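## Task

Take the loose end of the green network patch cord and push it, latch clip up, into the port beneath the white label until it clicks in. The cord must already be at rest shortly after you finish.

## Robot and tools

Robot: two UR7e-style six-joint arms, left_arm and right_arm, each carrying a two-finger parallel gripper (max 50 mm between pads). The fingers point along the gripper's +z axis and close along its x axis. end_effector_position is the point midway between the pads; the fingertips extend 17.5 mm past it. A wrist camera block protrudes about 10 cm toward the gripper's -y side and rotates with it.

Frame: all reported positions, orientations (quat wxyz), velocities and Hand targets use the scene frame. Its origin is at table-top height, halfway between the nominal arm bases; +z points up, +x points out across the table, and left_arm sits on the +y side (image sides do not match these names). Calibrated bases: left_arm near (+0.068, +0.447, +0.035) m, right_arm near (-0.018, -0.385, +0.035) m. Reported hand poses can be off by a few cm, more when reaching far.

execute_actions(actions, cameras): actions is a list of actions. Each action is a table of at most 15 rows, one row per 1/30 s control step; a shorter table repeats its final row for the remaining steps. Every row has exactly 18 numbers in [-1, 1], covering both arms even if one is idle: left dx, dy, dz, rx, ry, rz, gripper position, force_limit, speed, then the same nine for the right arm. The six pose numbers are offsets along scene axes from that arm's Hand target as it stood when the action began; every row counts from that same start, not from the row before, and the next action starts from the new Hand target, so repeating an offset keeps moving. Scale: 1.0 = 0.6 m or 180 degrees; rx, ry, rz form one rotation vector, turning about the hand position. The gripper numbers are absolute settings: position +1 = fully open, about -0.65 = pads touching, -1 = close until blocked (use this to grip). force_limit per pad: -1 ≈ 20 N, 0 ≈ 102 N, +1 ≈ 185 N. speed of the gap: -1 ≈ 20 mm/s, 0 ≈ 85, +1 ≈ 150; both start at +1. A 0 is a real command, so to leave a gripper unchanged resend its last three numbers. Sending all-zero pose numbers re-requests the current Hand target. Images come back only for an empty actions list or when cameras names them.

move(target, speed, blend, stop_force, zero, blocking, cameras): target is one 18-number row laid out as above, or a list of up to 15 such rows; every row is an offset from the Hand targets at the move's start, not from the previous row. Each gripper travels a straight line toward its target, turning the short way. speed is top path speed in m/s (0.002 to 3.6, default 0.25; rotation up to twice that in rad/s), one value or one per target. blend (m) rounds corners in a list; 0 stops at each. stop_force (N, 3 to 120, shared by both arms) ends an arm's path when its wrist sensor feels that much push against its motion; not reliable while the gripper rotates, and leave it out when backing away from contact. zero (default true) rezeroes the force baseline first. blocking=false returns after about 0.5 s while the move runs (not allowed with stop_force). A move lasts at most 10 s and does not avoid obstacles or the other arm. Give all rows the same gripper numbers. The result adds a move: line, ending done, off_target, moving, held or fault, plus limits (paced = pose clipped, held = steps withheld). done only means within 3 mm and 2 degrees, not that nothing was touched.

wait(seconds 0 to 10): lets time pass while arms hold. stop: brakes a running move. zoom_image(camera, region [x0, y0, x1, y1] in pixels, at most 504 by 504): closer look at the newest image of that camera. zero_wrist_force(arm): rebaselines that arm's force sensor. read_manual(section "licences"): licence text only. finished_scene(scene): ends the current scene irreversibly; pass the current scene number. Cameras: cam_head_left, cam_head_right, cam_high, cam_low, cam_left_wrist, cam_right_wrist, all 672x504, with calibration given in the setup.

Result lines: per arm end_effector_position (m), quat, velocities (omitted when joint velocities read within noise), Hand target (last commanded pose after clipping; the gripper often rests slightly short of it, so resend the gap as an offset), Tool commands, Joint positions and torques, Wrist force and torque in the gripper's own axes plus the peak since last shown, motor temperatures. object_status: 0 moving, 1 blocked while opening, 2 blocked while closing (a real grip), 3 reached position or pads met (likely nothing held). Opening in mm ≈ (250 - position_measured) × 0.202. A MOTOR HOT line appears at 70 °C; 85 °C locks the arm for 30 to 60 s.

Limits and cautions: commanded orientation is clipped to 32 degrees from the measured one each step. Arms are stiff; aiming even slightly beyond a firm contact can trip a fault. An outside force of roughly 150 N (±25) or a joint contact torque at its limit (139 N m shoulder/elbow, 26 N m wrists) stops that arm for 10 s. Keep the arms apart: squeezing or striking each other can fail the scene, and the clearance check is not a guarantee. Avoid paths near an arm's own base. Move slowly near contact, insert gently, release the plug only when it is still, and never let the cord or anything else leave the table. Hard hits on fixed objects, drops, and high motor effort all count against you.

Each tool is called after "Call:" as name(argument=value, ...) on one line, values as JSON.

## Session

Call:
execute_actions(actions=[])

Call:
zoom_image(camera="cam_head_left", region=[240, 110, 490, 290])

Scene clock: 0.00 s.
left_arm: end_effector_position=(+0.1377, +0.0458, +0.2313) position_measured=3 object_status=3 end_effector_quat_wxyz=(+0.071, +0.977, -0.049, +0.194) | right_arm: end_effector_position=(+0.4481, -0.0750, +0.2154) position_measured=3 object_status=3 end_effector_quat_wxyz=(-0.506, -0.470, +0.722, +0.049)
Joint positions: left_arm=[-2.032 -1.893 2.23 -1.886 -1.155 -0.359] | right_arm=[3.897 -2.474 -0.751 -2.54 1.786 -2.124]
Joint velocities: within noise
Joint torques (N m): no reading
Motor temperatures (°C): left_arm=[31 25 24 35 33 34] | right_arm=[28 29 26 32 30 34]
Wrist force (N): no reading
Wrist torque (N m): no reading
Wrist force, peak (N): no reading
Hand target: left_arm +0.1377, +0.0458, +0.2313; +0.071, +0.977, -0.049, +0.194 | right_arm +0.4481, -0.0750, +0.2154; -0.506, -0.470, +0.722, +0.049
Tool commands: left_gripper/position=+1.0 left_gripper/force_limit=+1.0 left_gripper/speed=+1.0 right_gripper/position=+1.0 right_gripper/force_limit=+1.0 right_gripper/speed=+1.0
camera_calibration:
cam_left_wrist: T_world_to_cam=[[0.924232, -0.0620926, 0.376748, -0.204704], [-0.239056, -0.863478, 0.444138, -0.013191], [0.297736, -0.50055, -0.812898, 0.302911], [0, 0, 0, 1]] pos_world=[0.0958528, 0.127521, 0.329216]
cam_right_wrist: T_world_to_cam=[[-0.046166, -0.71714, 0.695398, -0.172581], [-0.326049, 0.668833, 0.668098, 0.066909], [-0.944225, -0.195891, -0.2647, 0.592949], [0, 0, 0, 1]] pos_world=[0.573725, -0.0523628, 0.232265]

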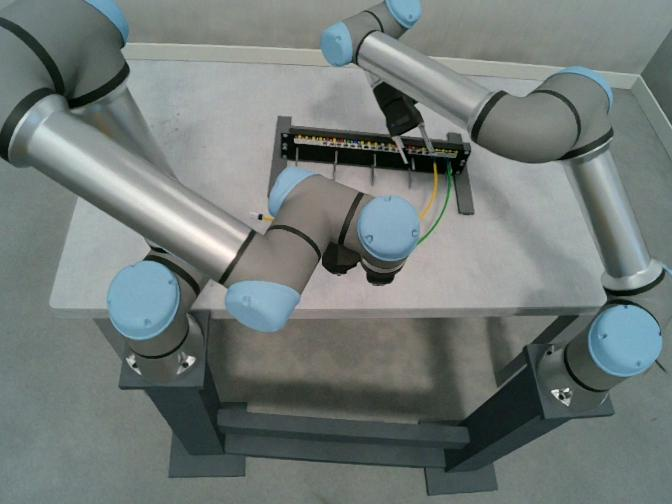

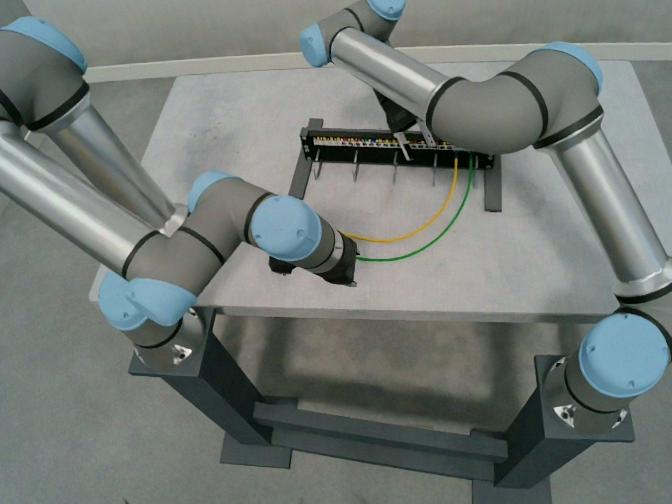

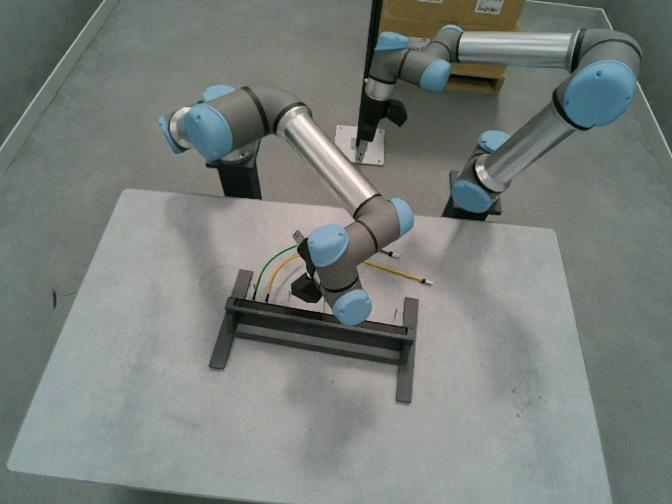

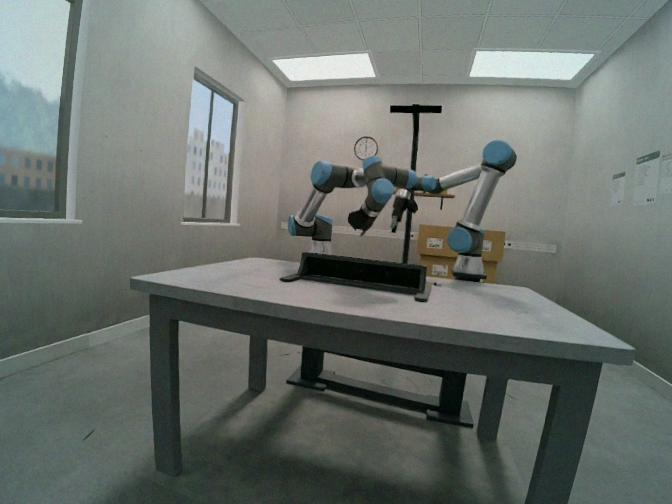

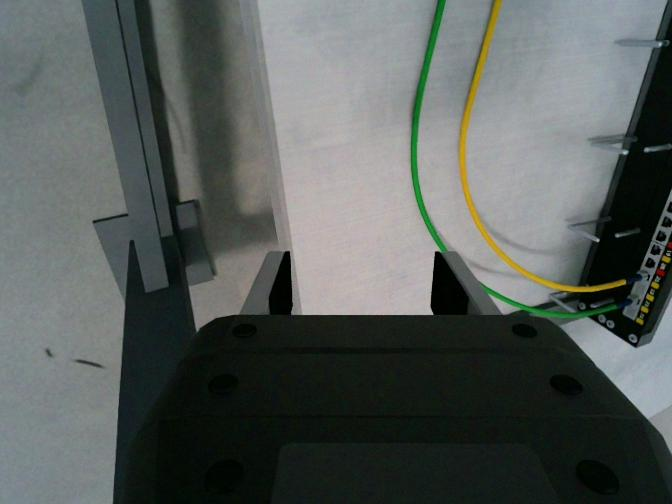

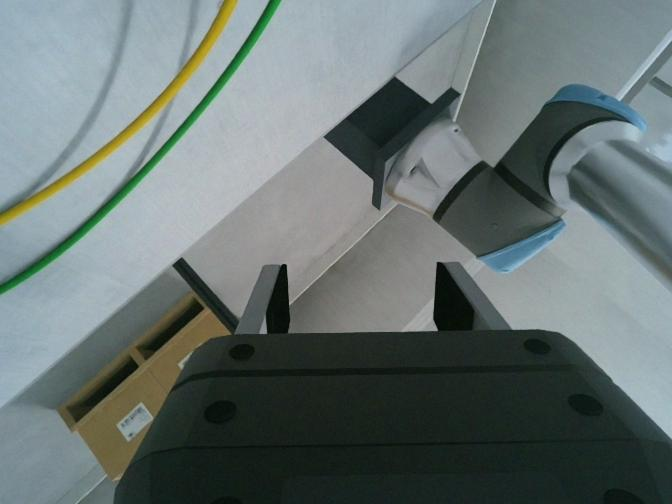

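Scaled by 2.016.

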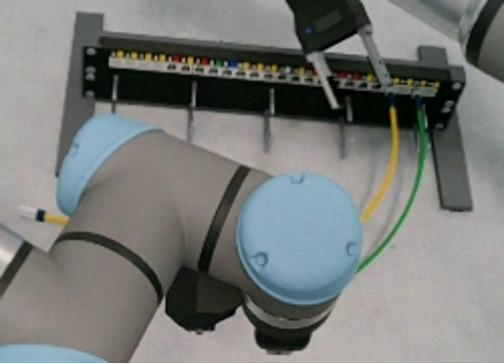

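Call:
zoom_image(camera="cam_head_left", region=[280, 120, 380, 170])

Call:
zoom_image(camera="cam_head_right", region=[300, 120, 400, 170])

Call:
zoom_image(camera="cam_head_left", region=[370, 120, 480, 175])

Call:
zoom_image(camera="cam_high", region=[340, 220, 460, 310])

Call:
zoom_image(camera="cam_left_wrist", region=[560, 180, 672, 350])

Scaled by 5.040.

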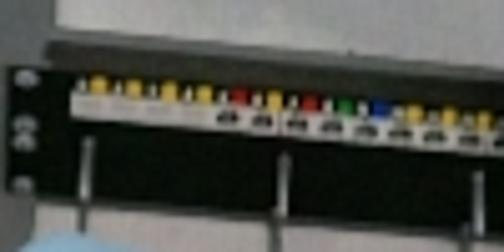

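Scaled by 5.040.

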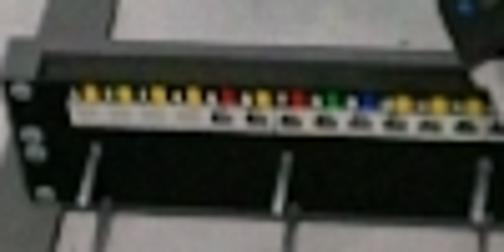

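Scaled by 4.582.

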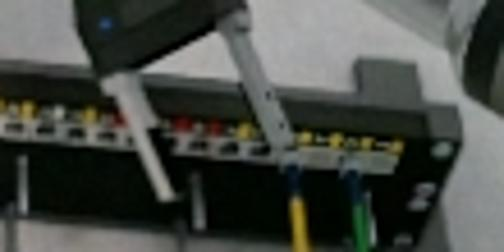

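Scaled by 4.200.

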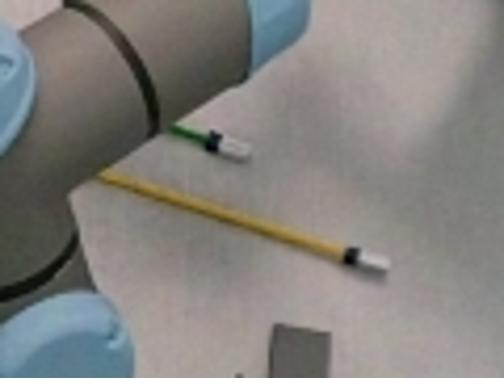

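Scaled by 2.965.

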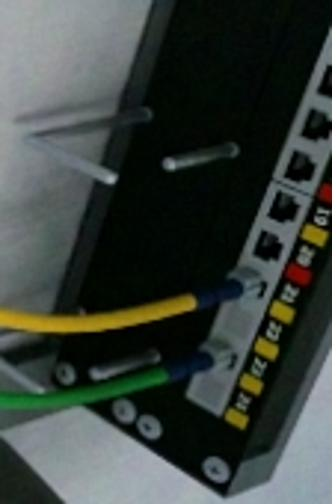

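Call:
move(target=[[0.12,0.04,0.0645,-0.0552,0.1367,0.4923,1,1,1,-0.05,-0.17,0.1,0.078,-0.15,0,1,1,1],[0.2705,0.0903,0.0645,-0.1781,0.0894,0.9394,1,1,1,-0.1135,-0.375,0.1077,0.1566,-0.3007,0,1,1,1]], speed=0.3, blend=[0.05,0], cameras=["cam_left_wrist","cam_head_left","cam_high","cam_right_wrist"])

Scene clock: 84.33 s.
left_arm: end_effector_position=(+0.3000, +0.0999, +0.2700) position_measured=3 object_status=3 end_effector_quat_wxyz=(+0.000, +0.114, +0.994, +0.000) | right_arm: end_effector_position=(+0.3800, -0.3000, +0.2800) position_measured=3 object_status=3 end_effector_quat_wxyz=(+0.000, -0.546, +0.838, +0.000)
Joint positions: left_arm=[-1.316 -1.779 1.995 -1.787 -1.57 -2.651] | right_arm=[3.714 -1.332 -1.992 -1.39 1.571 -2.182]
Joint torques (N m): left_arm=[12.46 -10.15 -31.23 -4.26 1.95 -1.85] | right_arm=[-10.91 20.54 21.33 4.54 -2.91 -2.59]
Wrist force (N): left_arm=[-0.7 -0.5 0.5] | right_arm=[1.7 1.4 1.0]
Wrist torque (N m): left_arm=[-0.19 0.34 0.16] | right_arm=[0.23 -0.44 0.25]
Wrist force, peak (N): left_arm=[-1.5 0.0 1.1] | right_arm=[2.1 1.5 0.9]
Hand target: left_arm +0.3000, +0.0999, +0.2700; +0.000, +0.113, +0.994, +0.000 | right_arm +0.3800, -0.3000, +0.2800; +0.000, -0.546, +0.838, +0.000
Off the commanded pose: left_arm 0.000 m, 0 deg | right_arm 0.000 m, 0 deg.
move: done
camera_calibration:
cam_left_wrist: T_world_to_cam=[[-0.975793, 0.218462, -0.0101294, 0.280434], [0.200413, 0.911793, 0.358426, -0.230847], [0.0875383, 0.347719, -0.933503, 0.324027], [0, 0, 0, 1]] pos_world=[0.291545, 0.0365499, 0.388063]
cam_right_wrist: T_world_to_cam=[[-0.415601, -0.909477, 0.0113061, -0.107777], [-0.853426, 0.394226, 0.340956, 0.361629], [-0.314549, 0.132053, -0.940011, 0.549992], [0, 0, 0, 1]] pos_world=[0.43683, -0.313212, 0.394917]
Images, in order (width x height): cam_head_left 672x504, cam_high 672x504, cam_left_wrist 672x504, cam_right_wrist 672x504.

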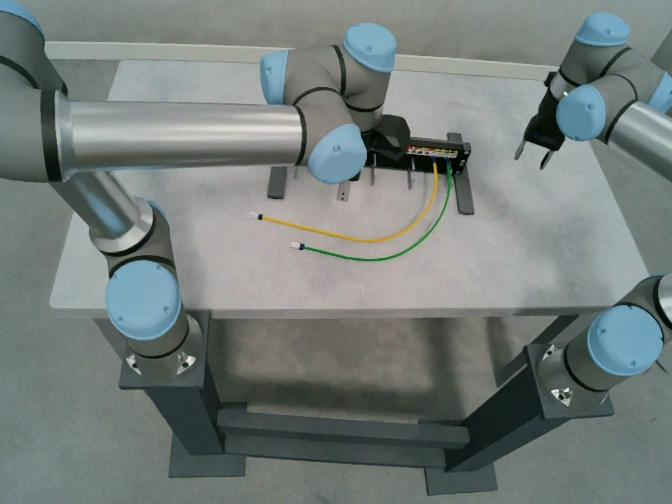

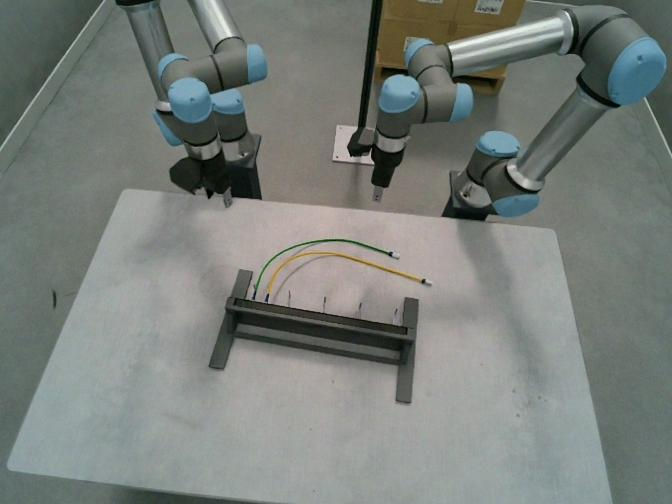

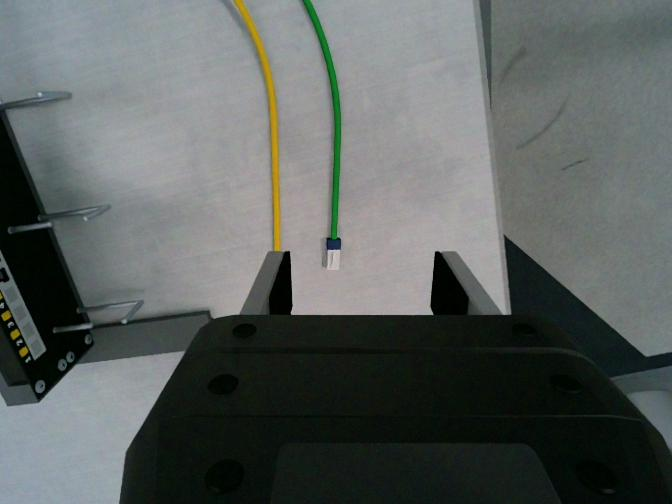

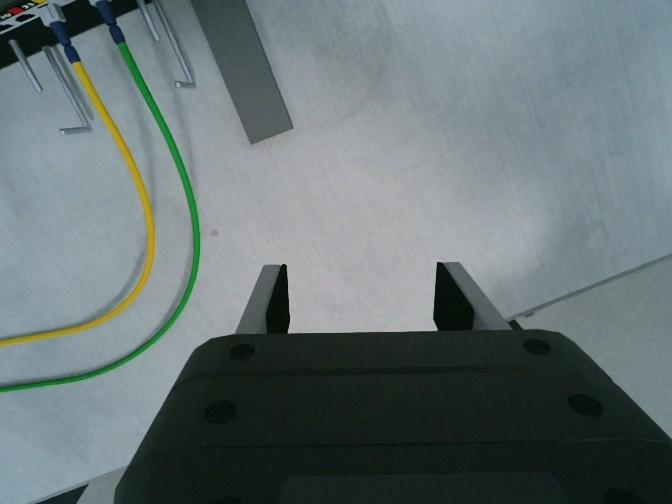

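Call:
zoom_image(camera="cam_left_wrist", region=[298, 210, 368, 280])

Scaled by 7.200.

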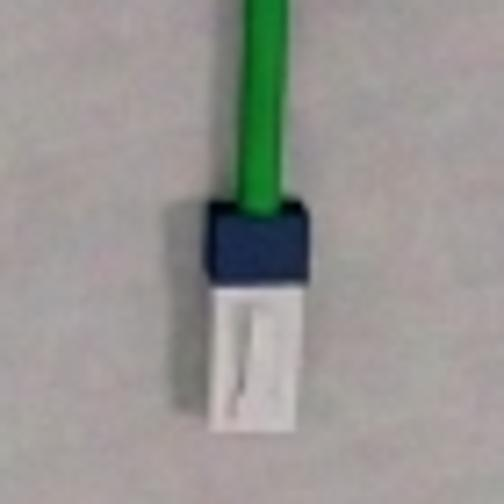

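Call:
move(target=[[0.0367,0.06,-0.15,0,0,-0.0083,1,1,1,0.02,0.05,0,0.1028,-0.1834,0.209,-0.6,1,1],[0.0367,0.06,-0.2667,0,0,-0.0083,1,1,1,0.0533,0.2033,-0.18,0.2055,-0.3668,0.4180,-0.6,1,1]], speed=0.25, blend=[0.05,0], cameras=["cam_left_wrist","cam_right_wrist"])

Call:
zoom_image(camera="cam_left_wrist", region=[296, 180, 396, 280])

Call:
zoom_image(camera="cam_right_wrist", region=[380, 100, 580, 250])

Scene clock: 130.93 s.
left_arm: end_effector_position=(+0.3220, +0.1359, +0.1099) position_measured=3 object_status=3 end_effector_quat_wxyz=(+0.000, +0.126, +0.992, +0.000) | right_arm: end_effector_position=(+0.4119, -0.1780, +0.1721) position_measured=242 object_status=3 end_effector_quat_wxyz=(-0.567, +0.800, -0.192, +0.038)
Joint positions: left_arm=[-1.233 -1.622 2.322 -2.271 -1.57 -2.543] | right_arm=[3.482 -2.089 -2.449 0.816 2.442 -3.439]
Joint torques (N m): left_arm=[13.34 -12.88 -12.27 -5.15 -1.68 1.22] | right_arm=[-9.38 20.21 13.19 4.94 3.14 2.18]
Wrist force (N): left_arm=[-0.6 -0.1 1.1] | right_arm=[1.2 2.3 0.2]
Wrist torque (N m): left_arm=[-0.12 0.28 0.00] | right_arm=[0.60 -0.34 0.14]
Wrist force, peak (N): left_arm=[-1.1 -0.2 1.2] | right_arm=[1.2 3.0 0.8]
Hand target: left_arm +0.3220, +0.1359, +0.1099; +0.000, +0.126, +0.992, +0.000 | right_arm +0.4119, -0.1780, +0.1720; -0.567, +0.800, -0.191, +0.038
Off the commanded pose: left_arm 0.000 m, 0 deg | right_arm 0.000 m, 0 deg.
move: done
camera_calibration:
cam_left_wrist: T_world_to_cam=[[-0.969844, 0.243517, -0.0101302, 0.287081], [0.223824, 0.906324, 0.35844, -0.217542], [0.0964676, 0.345364, -0.933498, 0.157663], [0, 0, 0, 1]] pos_world=[0.311906, 0.0728034, 0.228063]
cam_right_wrist: T_world_to_cam=[[0.917355, -0.362643, -0.164162, -0.403916], [-0.3564, -0.564547, -0.74449, 0.189023], [0.177307, 0.741469, -0.647136, 0.297872], [0, 0, 0, 1]] pos_world=[0.385088, -0.260628, 0.267181]
Images, in order (width x height): cam_left_wrist 672x504, cam_right_wrist 672x504.

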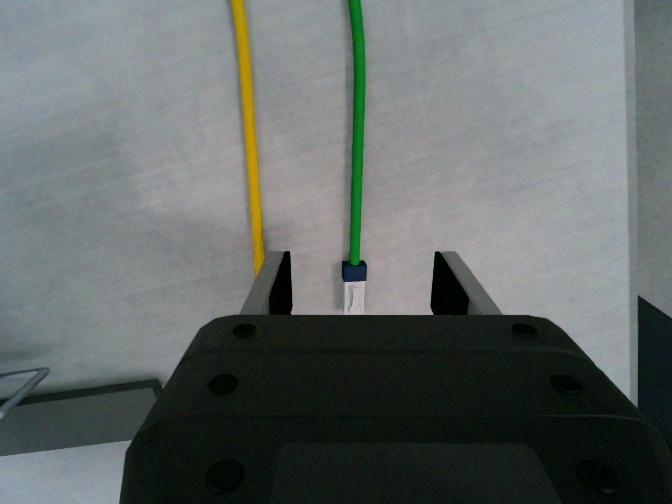

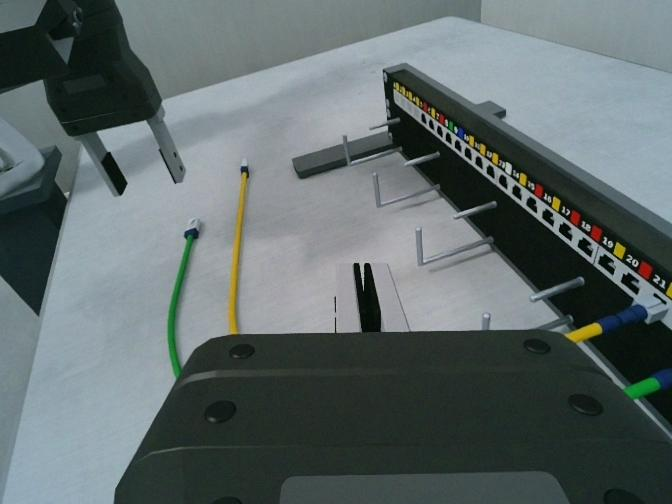

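Scaled by 5.040.

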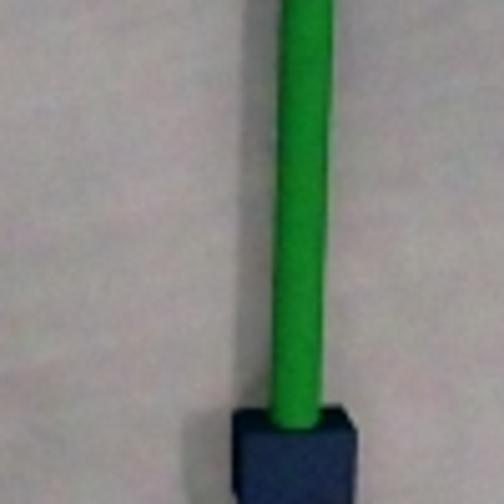

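Scaled by 2.520.

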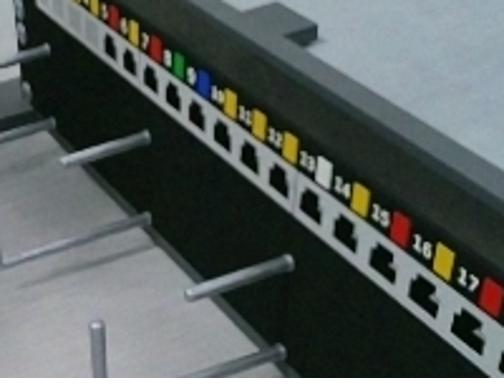

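Call:
zoom_image(camera="cam_left_wrist", region=[326, 250, 386, 316])

Scaled by 7.636.

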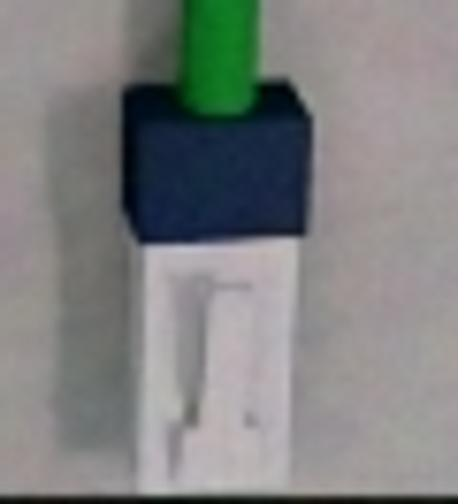

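Call:
move(target=[0.008,0.0467,-0.1283,-0.0041,-0.0162,0,1,-0.5,-0.5,0,0,0,0,0,0,-0.6,1,1], speed=0.2, cameras=["cam_left_wrist"])

Call:
zoom_image(camera="cam_left_wrist", region=[270, 230, 450, 320])

Call:
zoom_image(camera="cam_left_wrist", region=[320, 240, 400, 320])

Scene clock: 164.77 s.
left_arm: end_effector_position=(+0.3268, +0.1640, +0.0330) position_measured=3 object_status=3 end_effector_quat_wxyz=(+0.026, +0.126, +0.992, -0.003) | right_arm: end_effector_position=(+0.4119, -0.1780, +0.1720) position_measured=242 object_status=3 end_effector_quat_wxyz=(-0.567, +0.800, -0.191, +0.038)
Joint positions: left_arm=[-1.226 -1.481 2.49 -2.609 -1.527 -2.534] | right_arm=[3.482 -2.089 -2.449 0.816 2.442 -3.439]
Joint torques (N m): left_arm=[12.2 -13.18 -7.43 -5.14 1.91 1.3] | right_arm=[-10.05 20.13 14.21 4.64 3.34 2.15]
Wrist force (N): left_arm=[-1.0 -0.7 0.7] | right_arm=[1.1 2.2 0.2]
Wrist torque (N m): left_arm=[-0.21 0.39 -0.01] | right_arm=[0.59 -0.32 0.14]
Wrist force, peak (N): left_arm=[-0.7 -0.2 1.5] | right_arm=[1.0 2.7 0.3]
Hand target: left_arm +0.3268, +0.1640, +0.0330; +0.026, +0.126, +0.992, -0.003 | right_arm +0.4119, -0.1780, +0.1720; -0.567, +0.800, -0.191, +0.038
Off the commanded pose: left_arm 0.000 m, 0 deg | right_arm 0.000 m, 0 deg.
move: done
camera_calibration:
cam_left_wrist: T_world_to_cam=[[-0.967982, 0.243088, -0.0626059, 0.285405], [0.205622, 0.910916, 0.357704, -0.211301], [0.143982, 0.333378, -0.931734, 0.0620596], [0, 0, 0, 1]] pos_world=[0.310779, 0.10241, 0.151274]
Images, in order (width x height): cam_left_wrist 672x504.

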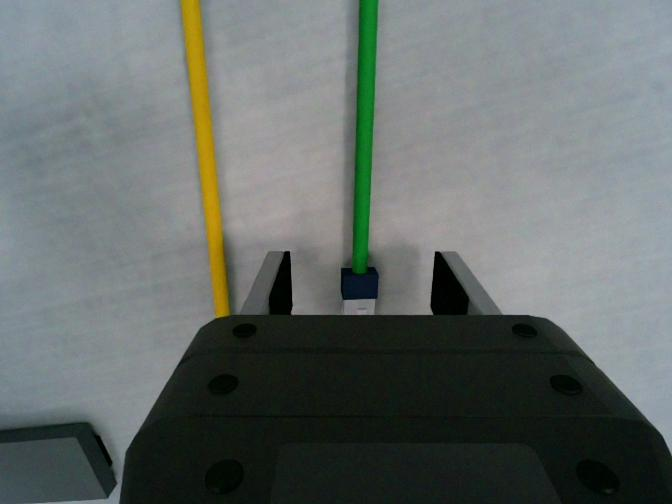

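Scaled by 2.800.

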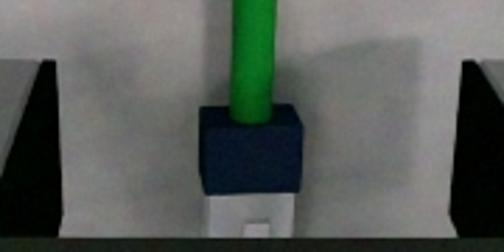

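Scaled by 6.300.

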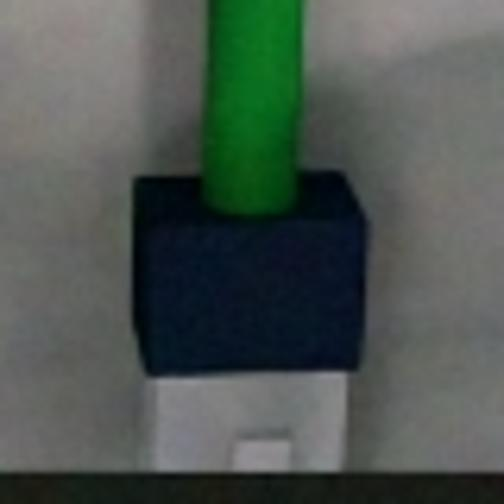

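Call:
move(target=[0,0,-0.0183,0,0,0,-0.056,-0.5,-0.5,0,0,0,0,0,0,-0.6,1,1], speed=0.05)

Call:
move(target=[0,0,-0.0117,0,0,0,-0.056,-0.5,-0.5,0,0,0,0,0,0,-0.6,1,1], speed=0.004, stop_force=3, cameras=["cam_left_wrist"])

Call:
zoom_image(camera="cam_left_wrist", region=[300, 230, 420, 320])

Scene clock: 180.07 s.
left_arm: end_effector_position=(+0.3268, +0.1640, +0.0221) position_measured=161 object_status=3 end_effector_quat_wxyz=(+0.026, +0.126, +0.992, -0.003) | right_arm: end_effector_position=(+0.4119, -0.1780, +0.1720) position_measured=242 object_status=3 end_effector_quat_wxyz=(-0.567, +0.800, -0.191, +0.038)
Joint positions: left_arm=[-1.226 -1.445 2.499 -2.655 -1.527 -2.534] | right_arm=[3.482 -2.089 -2.449 0.816 2.442 -3.439]
Joint torques (N m): left_arm=[8.5 -14.11 -6.2 -4.91 1.94 -0.32] | right_arm=[-7.17 20.75 13.1 4.89 3.17 2.12]
Wrist force (N): left_arm=[-0.7 -0.6 0.9] | right_arm=[1.2 2.4 0.3]
Wrist torque (N m): left_arm=[-0.18 0.33 -0.01] | right_arm=[0.62 -0.34 0.15]
Wrist force, peak (N): left_arm=[-1.2 -0.7 1.0] | right_arm=[1.1 2.5 0.3]
Hand target: left_arm +0.3268, +0.1640, +0.0220; +0.026, +0.126, +0.992, -0.003 | right_arm +0.4119, -0.1780, +0.1720; -0.567, +0.800, -0.191, +0.038
Off the commanded pose: left_arm 0.000 m, 0 deg | right_arm 0.000 m, 0 deg.
move: done

Scene clock: 182.30 s.
left_arm: end_effector_position=(+0.3268, +0.1640, +0.0182) position_measured=161 object_status=3 end_effector_quat_wxyz=(+0.026, +0.126, +0.992, -0.003) | right_arm: end_effector_position=(+0.4119, -0.1780, +0.1720) position_measured=242 object_status=3 end_effector_quat_wxyz=(-0.567, +0.800, -0.191, +0.038)
Joint positions: left_arm=[-1.226 -1.432 2.502 -2.671 -1.527 -2.534] | right_arm=[3.482 -2.089 -2.449 0.816 2.442 -3.439]
Joint torques (N m): left_arm=[6.3 -26.88 -18.56 -1.07 1.42 -0.46] | right_arm=[-5.83 19.17 14.19 4.82 3.28 2.21]
Wrist force (N): left_arm=[-1.3 -0.9 -0.7] | right_arm=[1.1 2.3 0.2]
Wrist torque (N m): left_arm=[-0.15 0.39 -0.01] | right_arm=[0.61 -0.32 0.14]
Wrist force, peak (N): left_arm=[1.2 4.9 -20.9] | right_arm=[1.2 2.4 0.3]
Hand target: left_arm +0.3268, +0.1640, +0.0182; +0.026, +0.126, +0.992, -0.003 (not the last commanded pose) | right_arm +0.4119, -0.1780, +0.1720; -0.567, +0.800, -0.191, +0.038
Off the commanded pose: left_arm 0.003 m, 0 deg | right_arm 0.000 m, 0 deg.
move: contact (left_arm)
camera_calibration:
cam_left_wrist: T_world_to_cam=[[-0.967982, 0.243088, -0.0626059, 0.284478], [0.205622, 0.910916, 0.357704, -0.206007], [0.143982, 0.333378, -0.931734, 0.04827], [0, 0, 0, 1]] pos_world=[0.310779, 0.10241, 0.136474]
Images, in order (width x height): cam_left_wrist 672x504.

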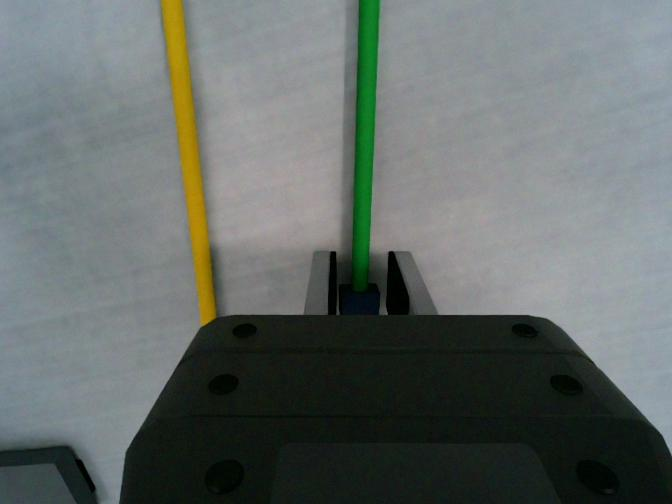

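Scaled by 4.200.

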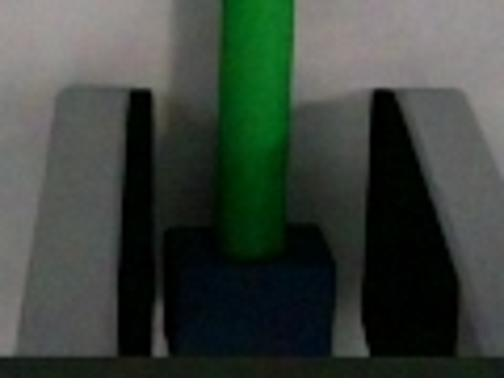

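Call:
move(target=[0,0,0.0017,0,0,0,-0.056,-0.5,-0.5,0,0,0,0,0,0,-0.6,1,1], speed=0.02)

Call:
move(target=[0,0,0,0,0,0,-1,-0.5,-1,0,0,0,0,0,0,-0.6,1,1], speed=0.02, cameras=["cam_left_wrist"])

Call:
zoom_image(camera="cam_left_wrist", region=[300, 230, 420, 320])

Scene clock: 190.27 s.
left_arm: end_effector_position=(+0.3268, +0.1640, +0.0192) position_measured=161 object_status=3 end_effector_quat_wxyz=(+0.026, +0.126, +0.992, -0.003) | right_arm: end_effector_position=(+0.4119, -0.1780, +0.1720) position_measured=242 object_status=3 end_effector_quat_wxyz=(-0.567, +0.800, -0.191, +0.038)
Joint positions: left_arm=[-1.226 -1.435 2.501 -2.667 -1.527 -2.534] | right_arm=[3.482 -2.089 -2.449 0.816 2.442 -3.439]
Joint torques (N m): left_arm=[6.59 -27.88 -19.95 -0.99 1.35 -0.35] | right_arm=[-5.35 21.02 15.73 4.87 3.51 2.05]
Wrist force (N): left_arm=[-1.0 -0.4 0.8] | right_arm=[1.2 2.1 0.2]
Wrist torque (N m): left_arm=[-0.14 0.39 -0.01] | right_arm=[0.57 -0.34 0.14]
Wrist force, peak (N): left_arm=[-1.6 -1.1 -0.7] | right_arm=[1.1 2.6 0.4]
Hand target: left_arm +0.3268, +0.1640, +0.0192; +0.026, +0.126, +0.992, -0.003 | right_arm +0.4119, -0.1780, +0.1720; -0.567, +0.800, -0.191, +0.038
Off the commanded pose: left_arm 0.000 m, 0 deg | right_arm 0.000 m, 0 deg.
move: done

Scene clock: 190.83 s.
left_arm: end_effector_position=(+0.3268, +0.1640, +0.0192) position_measured=193 object_status=2 end_effector_quat_wxyz=(+0.026, +0.126, +0.992, -0.003) | right_arm: end_effector_position=(+0.4119, -0.1780, +0.1720) position_measured=242 object_status=3 end_effector_quat_wxyz=(-0.567, +0.800, -0.191, +0.038)
Joint positions: left_arm=[-1.226 -1.435 2.501 -2.667 -1.527 -2.534] | right_arm=[3.482 -2.089 -2.449 0.816 2.442 -3.439]
Joint torques (N m): left_arm=[7.3 -26.59 -20.41 -1.17 1.45 -0.57] | right_arm=[-5 21.03 15.16 4.93 3.5 2.18]
Wrist force (N): left_arm=[-0.8 -0.3 1.0] | right_arm=[1.0 2.4 0.3]
Wrist torque (N m): left_arm=[-0.13 0.35 -0.01] | right_arm=[0.61 -0.31 0.14]
Wrist force, peak (N): left_arm=[-1.1 -0.5 1.1] | right_arm=[1.1 2.6 0.4]
Hand target: left_arm +0.3268, +0.1640, +0.0192; +0.026, +0.126, +0.992, -0.003 | right_arm +0.4119, -0.1780, +0.1720; -0.567, +0.800, -0.191, +0.038
Off the commanded pose: left_arm 0.000 m, 0 deg | right_arm 0.000 m, 0 deg.
move: done
camera_calibration:
cam_left_wrist: T_world_to_cam=[[-0.967982, 0.243088, -0.0626059, 0.284547], [0.205622, 0.910916, 0.357704, -0.206401], [0.143982, 0.333378, -0.931734, 0.0492949], [0, 0, 0, 1]] pos_world=[0.310779, 0.10241, 0.137574]
Images, in order (width x height): cam_left_wrist 672x504.

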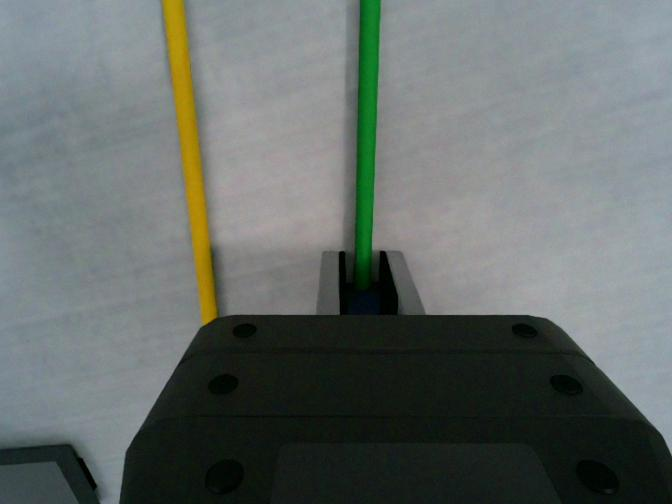

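Scaled by 4.200.

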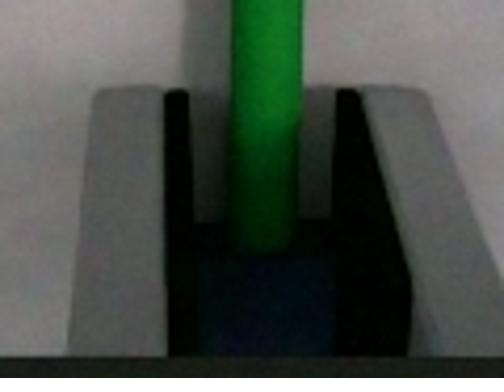

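Call:
move(target=[[0,0,0.12,0.0041,0.0162,0,-1,-0.5,-1,0,0,0,0,0,0,-0.6,1,1],[0.2887,-0.3233,0.418,0.0141,0.0111,-0.4188,-1,-0.5,-1,0,0,0,0,0,0,-0.6,1,1]], speed=0.22, blend=[0.04,0], cameras=["cam_left_wrist","cam_right_wrist"])

Scene clock: 207.23 s.
left_arm: end_effector_position=(+0.5000, -0.0300, +0.2700) position_measured=193 object_status=2 end_effector_quat_wxyz=(+0.000, +0.707, +0.708, +0.000) | right_arm: end_effector_position=(+0.4119, -0.1780, +0.1720) position_measured=242 object_status=3 end_effector_quat_wxyz=(-0.567, +0.800, -0.191, +0.038)
Joint positions: left_arm=[-1.051 -1.228 1.403 -1.747 -1.571 -1.045] | right_arm=[3.482 -2.089 -2.449 0.816 2.442 -3.439]
Joint torques (N m): left_arm=[12.98 -36.47 -30.73 -1.08 -2.06 1.11] | right_arm=[-1.12 20.75 14.34 4.76 2.85 2.14]
Wrist force (N): left_arm=[-1.2 -0.7 1.2] | right_arm=[1.1 2.2 0.3]
Wrist torque (N m): left_arm=[-0.22 0.45 -0.02] | right_arm=[0.60 -0.33 0.14]
Wrist force, peak (N): left_arm=[-0.6 -0.5 2.6] | right_arm=[1.2 2.6 0.4]
Hand target: left_arm +0.5000, -0.0300, +0.2700; +0.000, +0.707, +0.708, +0.000 | right_arm +0.4119, -0.1780, +0.1720; -0.567, +0.800, -0.191, +0.038
Off the commanded pose: left_arm 0.000 m, 0 deg | right_arm 0.000 m, 0 deg.
move: done; blend cut to 0.036 m at target 1
camera_calibration:
cam_left_wrist: T_world_to_cam=[[-0.00893254, 0.999907, -0.0103351, 0.0440574], [0.933498, 0.0120435, 0.35838, -0.546075], [0.358471, -0.00644654, -0.933519, 0.205679], [0, 0, 0, 1]] pos_world=[0.436424, -0.0361507, 0.388162]
cam_right_wrist: T_world_to_cam=[[0.917406, -0.362515, -0.164163, -0.403938], [-0.356272, -0.564385, -0.744674, 0.189009], [0.177305, 0.741655, -0.646924, 0.297938], [0, 0, 0, 1]] pos_world=[0.385088, -0.260728, 0.267181]
Images, in order (width x height): cam_left_wrist 672x504, cam_right_wrist 672x504.

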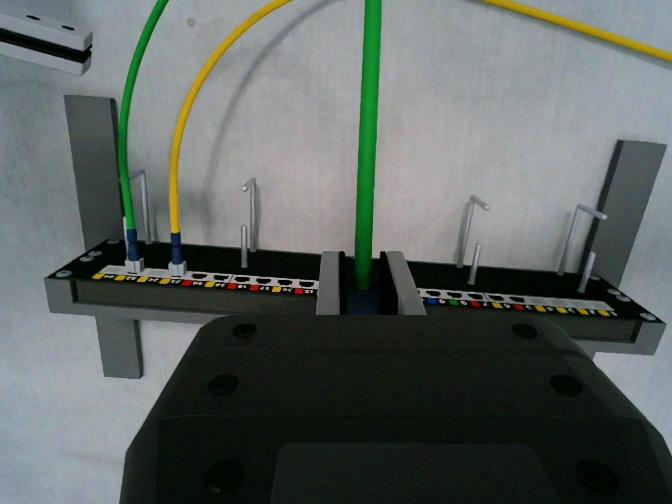

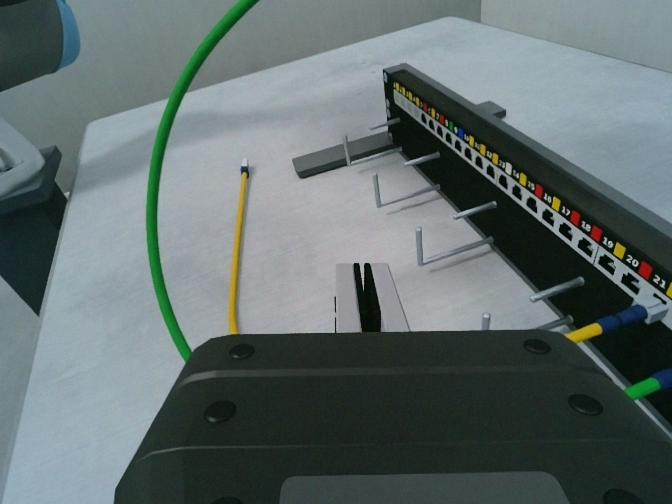

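Call:
move(target=[[0.0633,-0.0017,-0.2,0,0,-0.0211,-1,-0.5,-1,0,0,0,0,0,0,-0.6,1,1],[0.0633,-0.0017,-0.2955,0,0,-0.0211,-1,-0.5,-1,0,0,0,0,0,0,-0.6,1,1]], speed=[0.2,0.08], stop_force=12, cameras=["cam_right_wrist"])

Call:
zoom_image(camera="cam_right_wrist", region=[450, 140, 550, 220])

Scene clock: 244.57 s.
left_arm: end_effector_position=(+0.5380, -0.0310, +0.0927) position_measured=193 object_status=2 end_effector_quat_wxyz=(+0.000, +0.730, +0.684, +0.000) | right_arm: end_effector_position=(+0.4119, -0.1780, +0.1720) position_measured=242 object_status=3 end_effector_quat_wxyz=(-0.567, +0.800, -0.191, +0.038)
Joint positions: left_arm=[-1.002 -1.017 1.573 -2.127 -1.571 -0.929] | right_arm=[3.482 -2.089 -2.449 0.816 2.442 -3.439]
Joint torques (N m): left_arm=[12.98 -41.97 -14.19 -5.14 0.2 1.31] | right_arm=[0.42 21.23 14.67 4.73 3.2 2.2]
Wrist force (N): left_arm=[-0.5 -0.1 1.3] | right_arm=[1.1 2.2 0.2]
Wrist torque (N m): left_arm=[-0.15 0.27 -0.03] | right_arm=[0.59 -0.33 0.14]
Wrist force, peak (N): left_arm=[-0.9 0.3 2.5] | right_arm=[1.2 2.6 0.2]
Hand target: left_arm +0.5380, -0.0310, +0.0927; +0.000, +0.730, +0.684, +0.000 | right_arm +0.4119, -0.1780, +0.1720; -0.567, +0.800, -0.191, +0.038
Off the commanded pose: left_arm 0.000 m, 0 deg | right_arm 0.000 m, 0 deg.
move: done
camera_calibration:
cam_right_wrist: T_world_to_cam=[[0.917406, -0.362515, -0.164163, -0.403938], [-0.356272, -0.564385, -0.744674, 0.189009], [0.177305, 0.741655, -0.646924, 0.297938], [0, 0, 0, 1]] pos_world=[0.385088, -0.260728, 0.267181]
Images, in order (width x height): cam_right_wrist 672x504.

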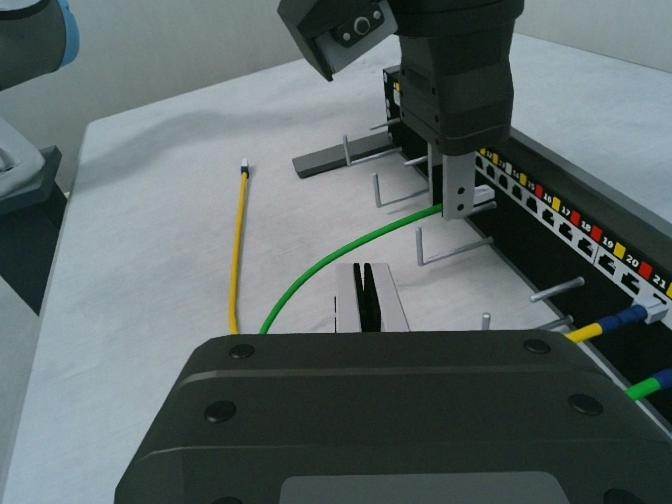

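Scaled by 5.040.

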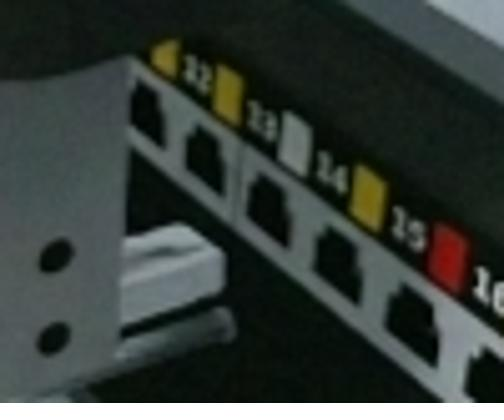

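Call:
zoom_image(camera="cam_right_wrist", region=[470, 164, 530, 208])

Call:
move(target=[0.0133,-0.0009,0,0,0,0,-1,-0.5,-1,0,0,0,0,0,0,-0.6,1,1], speed=0.05, stop_force=8, cameras=["cam_right_wrist"])

Call:
zoom_image(camera="cam_right_wrist", region=[470, 164, 530, 208])

Scaled by 8.400.

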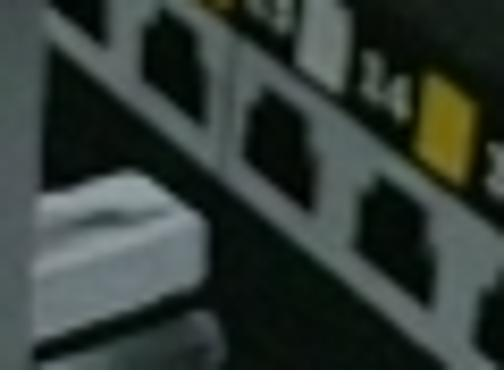

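Scene clock: 253.17 s.
left_arm: end_effector_position=(+0.5460, -0.0316, +0.0927) position_measured=193 object_status=2 end_effector_quat_wxyz=(+0.000, +0.730, +0.684, +0.000) | right_arm: end_effector_position=(+0.4119, -0.1780, +0.1720) position_measured=242 object_status=3 end_effector_quat_wxyz=(-0.567, +0.800, -0.191, +0.038)
Joint positions: left_arm=[-0.992 -1.005 1.552 -2.119 -1.571 -0.92] | right_arm=[3.482 -2.089 -2.449 0.816 2.442 -3.439]
Joint torques (N m): left_arm=[12.9 -42.29 -27.79 -1.08 -0.03 1.38] | right_arm=[3.85 21.58 12.97 4.93 3.13 2.35]
Wrist force (N): left_arm=[-0.8 0.0 1.0] | right_arm=[1.0 2.0 0.2]
Wrist torque (N m): left_arm=[-0.13 0.30 -0.03] | right_arm=[0.55 -0.31 0.14]
Wrist force, peak (N): left_arm=[-0.9 -0.3 1.5] | right_arm=[0.9 2.7 0.3]
Hand target: left_arm +0.5460, -0.0316, +0.0927; +0.000, +0.730, +0.684, +0.000 | right_arm +0.4119, -0.1780, +0.1720; -0.567, +0.800, -0.191, +0.038
Off the commanded pose: left_arm 0.000 m, 0 deg | right_arm 0.000 m, 0 deg.
move: done
camera_calibration:
cam_right_wrist: T_world_to_cam=[[0.917406, -0.362515, -0.164163, -0.403938], [-0.356272, -0.564385, -0.744674, 0.189009], [0.177305, 0.741655, -0.646924, 0.297938], [0, 0, 0, 1]] pos_world=[0.385088, -0.260728, 0.267181]
Images, in order (width x height): cam_right_wrist 672x504.

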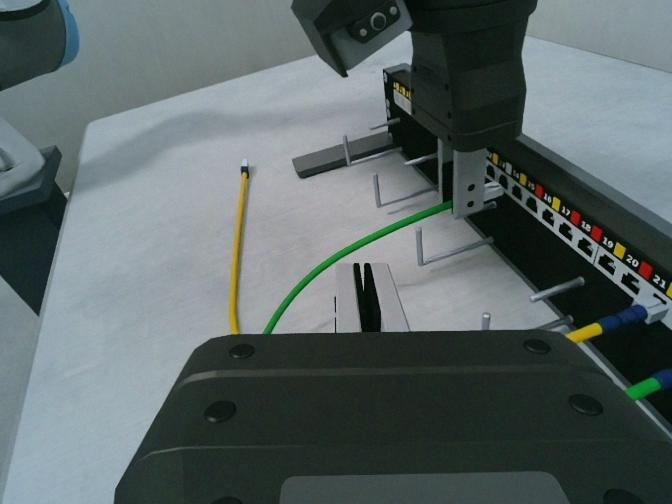

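Scaled by 8.400.

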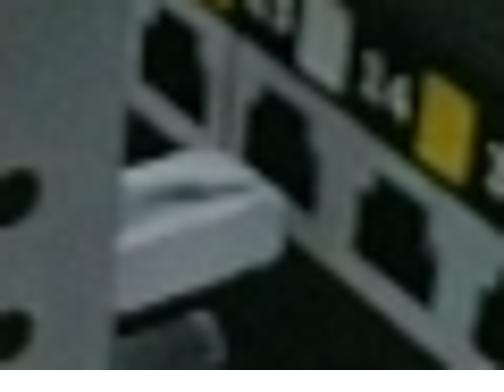

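Call:
zoom_image(camera="cam_right_wrist", region=[484, 170, 516, 200])

Scaled by 15.750.

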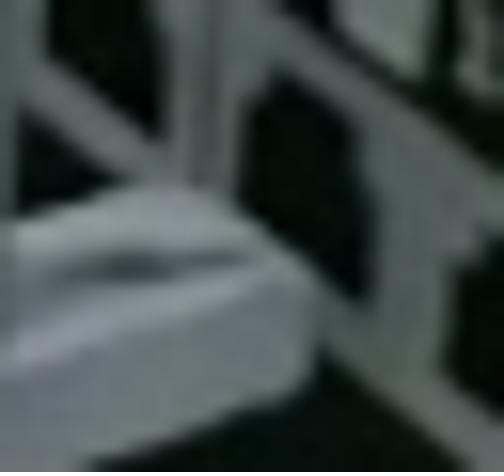

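Call:
move(target=[0.0116,-0.00077,0,0,0,0,-1,-0.5,-1,0,0,0,0,0,0,-0.6,1,1], speed=0.006, stop_force=3, cameras=["cam_right_wrist"])

Call:
zoom_image(camera="cam_right_wrist", region=[484, 164, 524, 204])

Scene clock: 301.37 s.
left_arm: end_effector_position=(+0.5525, -0.0320, +0.0927) position_measured=193 object_status=2 end_effector_quat_wxyz=(+0.000, +0.730, +0.684, +0.000) | right_arm: end_effector_position=(+0.4119, -0.1780, +0.1720) position_measured=242 object_status=3 end_effector_quat_wxyz=(-0.567, +0.800, -0.191, +0.038)
Joint positions: left_arm=[-0.985 -0.995 1.536 -2.112 -1.571 -0.912] | right_arm=[3.482 -2.089 -2.449 0.816 2.442 -3.439]
Joint torques (N m): left_arm=[-12.85 -55.39 -14.56 -5.14 2.07 -1.96] | right_arm=[6.86 22.61 11.98 4.72 3.05 2.05]
Wrist force (N): left_arm=[-1.0 -1.6 1.1] | right_arm=[1.1 2.4 0.3]
Wrist torque (N m): left_arm=[-0.19 0.29 -0.01] | right_arm=[0.61 -0.34 0.15]
Wrist force, peak (N): left_arm=[-0.4 -5.4 0.9] | right_arm=[0.9 2.7 0.3]
Hand target: left_arm +0.5525, -0.0320, +0.0927; +0.000, +0.730, +0.684, +0.000 | right_arm +0.4119, -0.1780, +0.1720; -0.567, +0.800, -0.191, +0.038
Off the commanded pose: left_arm 0.000 m, 0 deg | right_arm 0.000 m, 0 deg.
move: contact (left_arm)
camera_calibration:
cam_right_wrist: T_world_to_cam=[[0.917406, -0.362515, -0.164163, -0.403938], [-0.356272, -0.564385, -0.744674, 0.189009], [0.177305, 0.741655, -0.646924, 0.297938], [0, 0, 0, 1]] pos_world=[0.385088, -0.260728, 0.267181]
Images, in order (width x height): cam_right_wrist 672x504.

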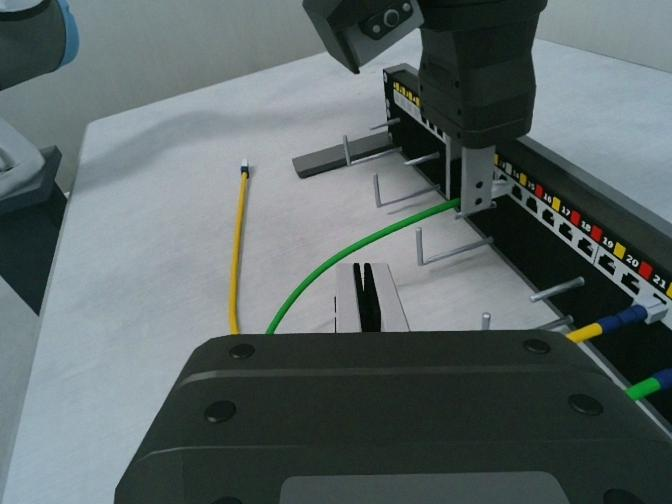

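Scaled by 12.600.

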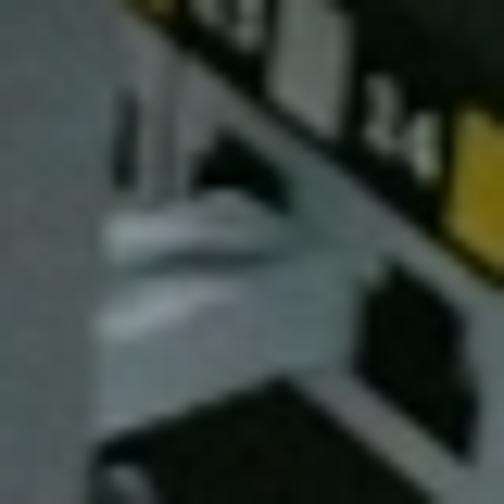

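Call:
move(target=[[-0.005,0.0003,0,0,0,0,-1,-0.5,-1,0,0,0,0,0,0,-0.6,1,1],[-0.0045,0.0085,0,0,0,0,-1,-0.5,-1,0,0,0,0,0,0,-0.6,1,1]], speed=0.03, cameras=["cam_right_wrist"])

Call:
zoom_image(camera="cam_right_wrist", region=[484, 164, 524, 204])

Scene clock: 316.30 s.
left_arm: end_effector_position=(+0.5497, -0.0270, +0.0927) position_measured=193 object_status=2 end_effector_quat_wxyz=(+0.000, +0.730, +0.684, +0.000) | right_arm: end_effector_position=(+0.4119, -0.1780, +0.1720) position_measured=242 object_status=3 end_effector_quat_wxyz=(-0.567, +0.800, -0.191, +0.038)
Joint positions: left_arm=[-0.984 -1.006 1.554 -2.12 -1.571 -0.911] | right_arm=[3.482 -2.089 -2.449 0.816 2.442 -3.439]
Joint torques (N m): left_arm=[12.99 -56 -14.6 -5.11 -0.65 1.24] | right_arm=[8.51 21.6 12.4 4.79 2.87 2.02]
Wrist force (N): left_arm=[-0.5 -0.1 1.3] | right_arm=[1.2 2.3 0.4]
Wrist torque (N m): left_arm=[-0.15 0.26 -0.03] | right_arm=[0.60 -0.35 0.14]
Wrist force, peak (N): left_arm=[-0.9 -1.9 1.4] | right_arm=[1.2 2.6 0.3]
Hand target: left_arm +0.5498, -0.0269, +0.0927; +0.000, +0.730, +0.684, +0.000 | right_arm +0.4119, -0.1780, +0.1720; -0.567, +0.800, -0.191, +0.038
Off the commanded pose: left_arm 0.000 m, 0 deg | right_arm 0.000 m, 0 deg.
move: done
camera_calibration:
cam_right_wrist: T_world_to_cam=[[0.917406, -0.362515, -0.164163, -0.403938], [-0.356272, -0.564385, -0.744674, 0.189009], [0.177305, 0.741655, -0.646924, 0.297938], [0, 0, 0, 1]] pos_world=[0.385088, -0.260728, 0.267181]
Images, in order (width x height): cam_right_wrist 672x504.

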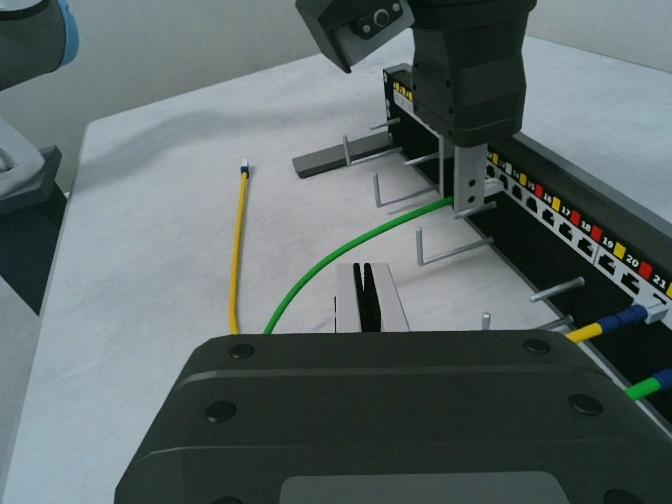

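Scaled by 12.600.

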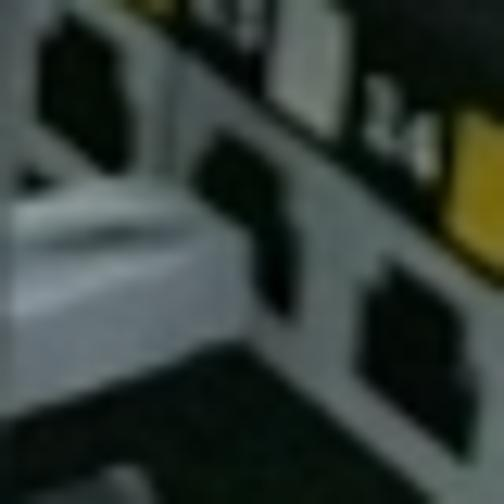

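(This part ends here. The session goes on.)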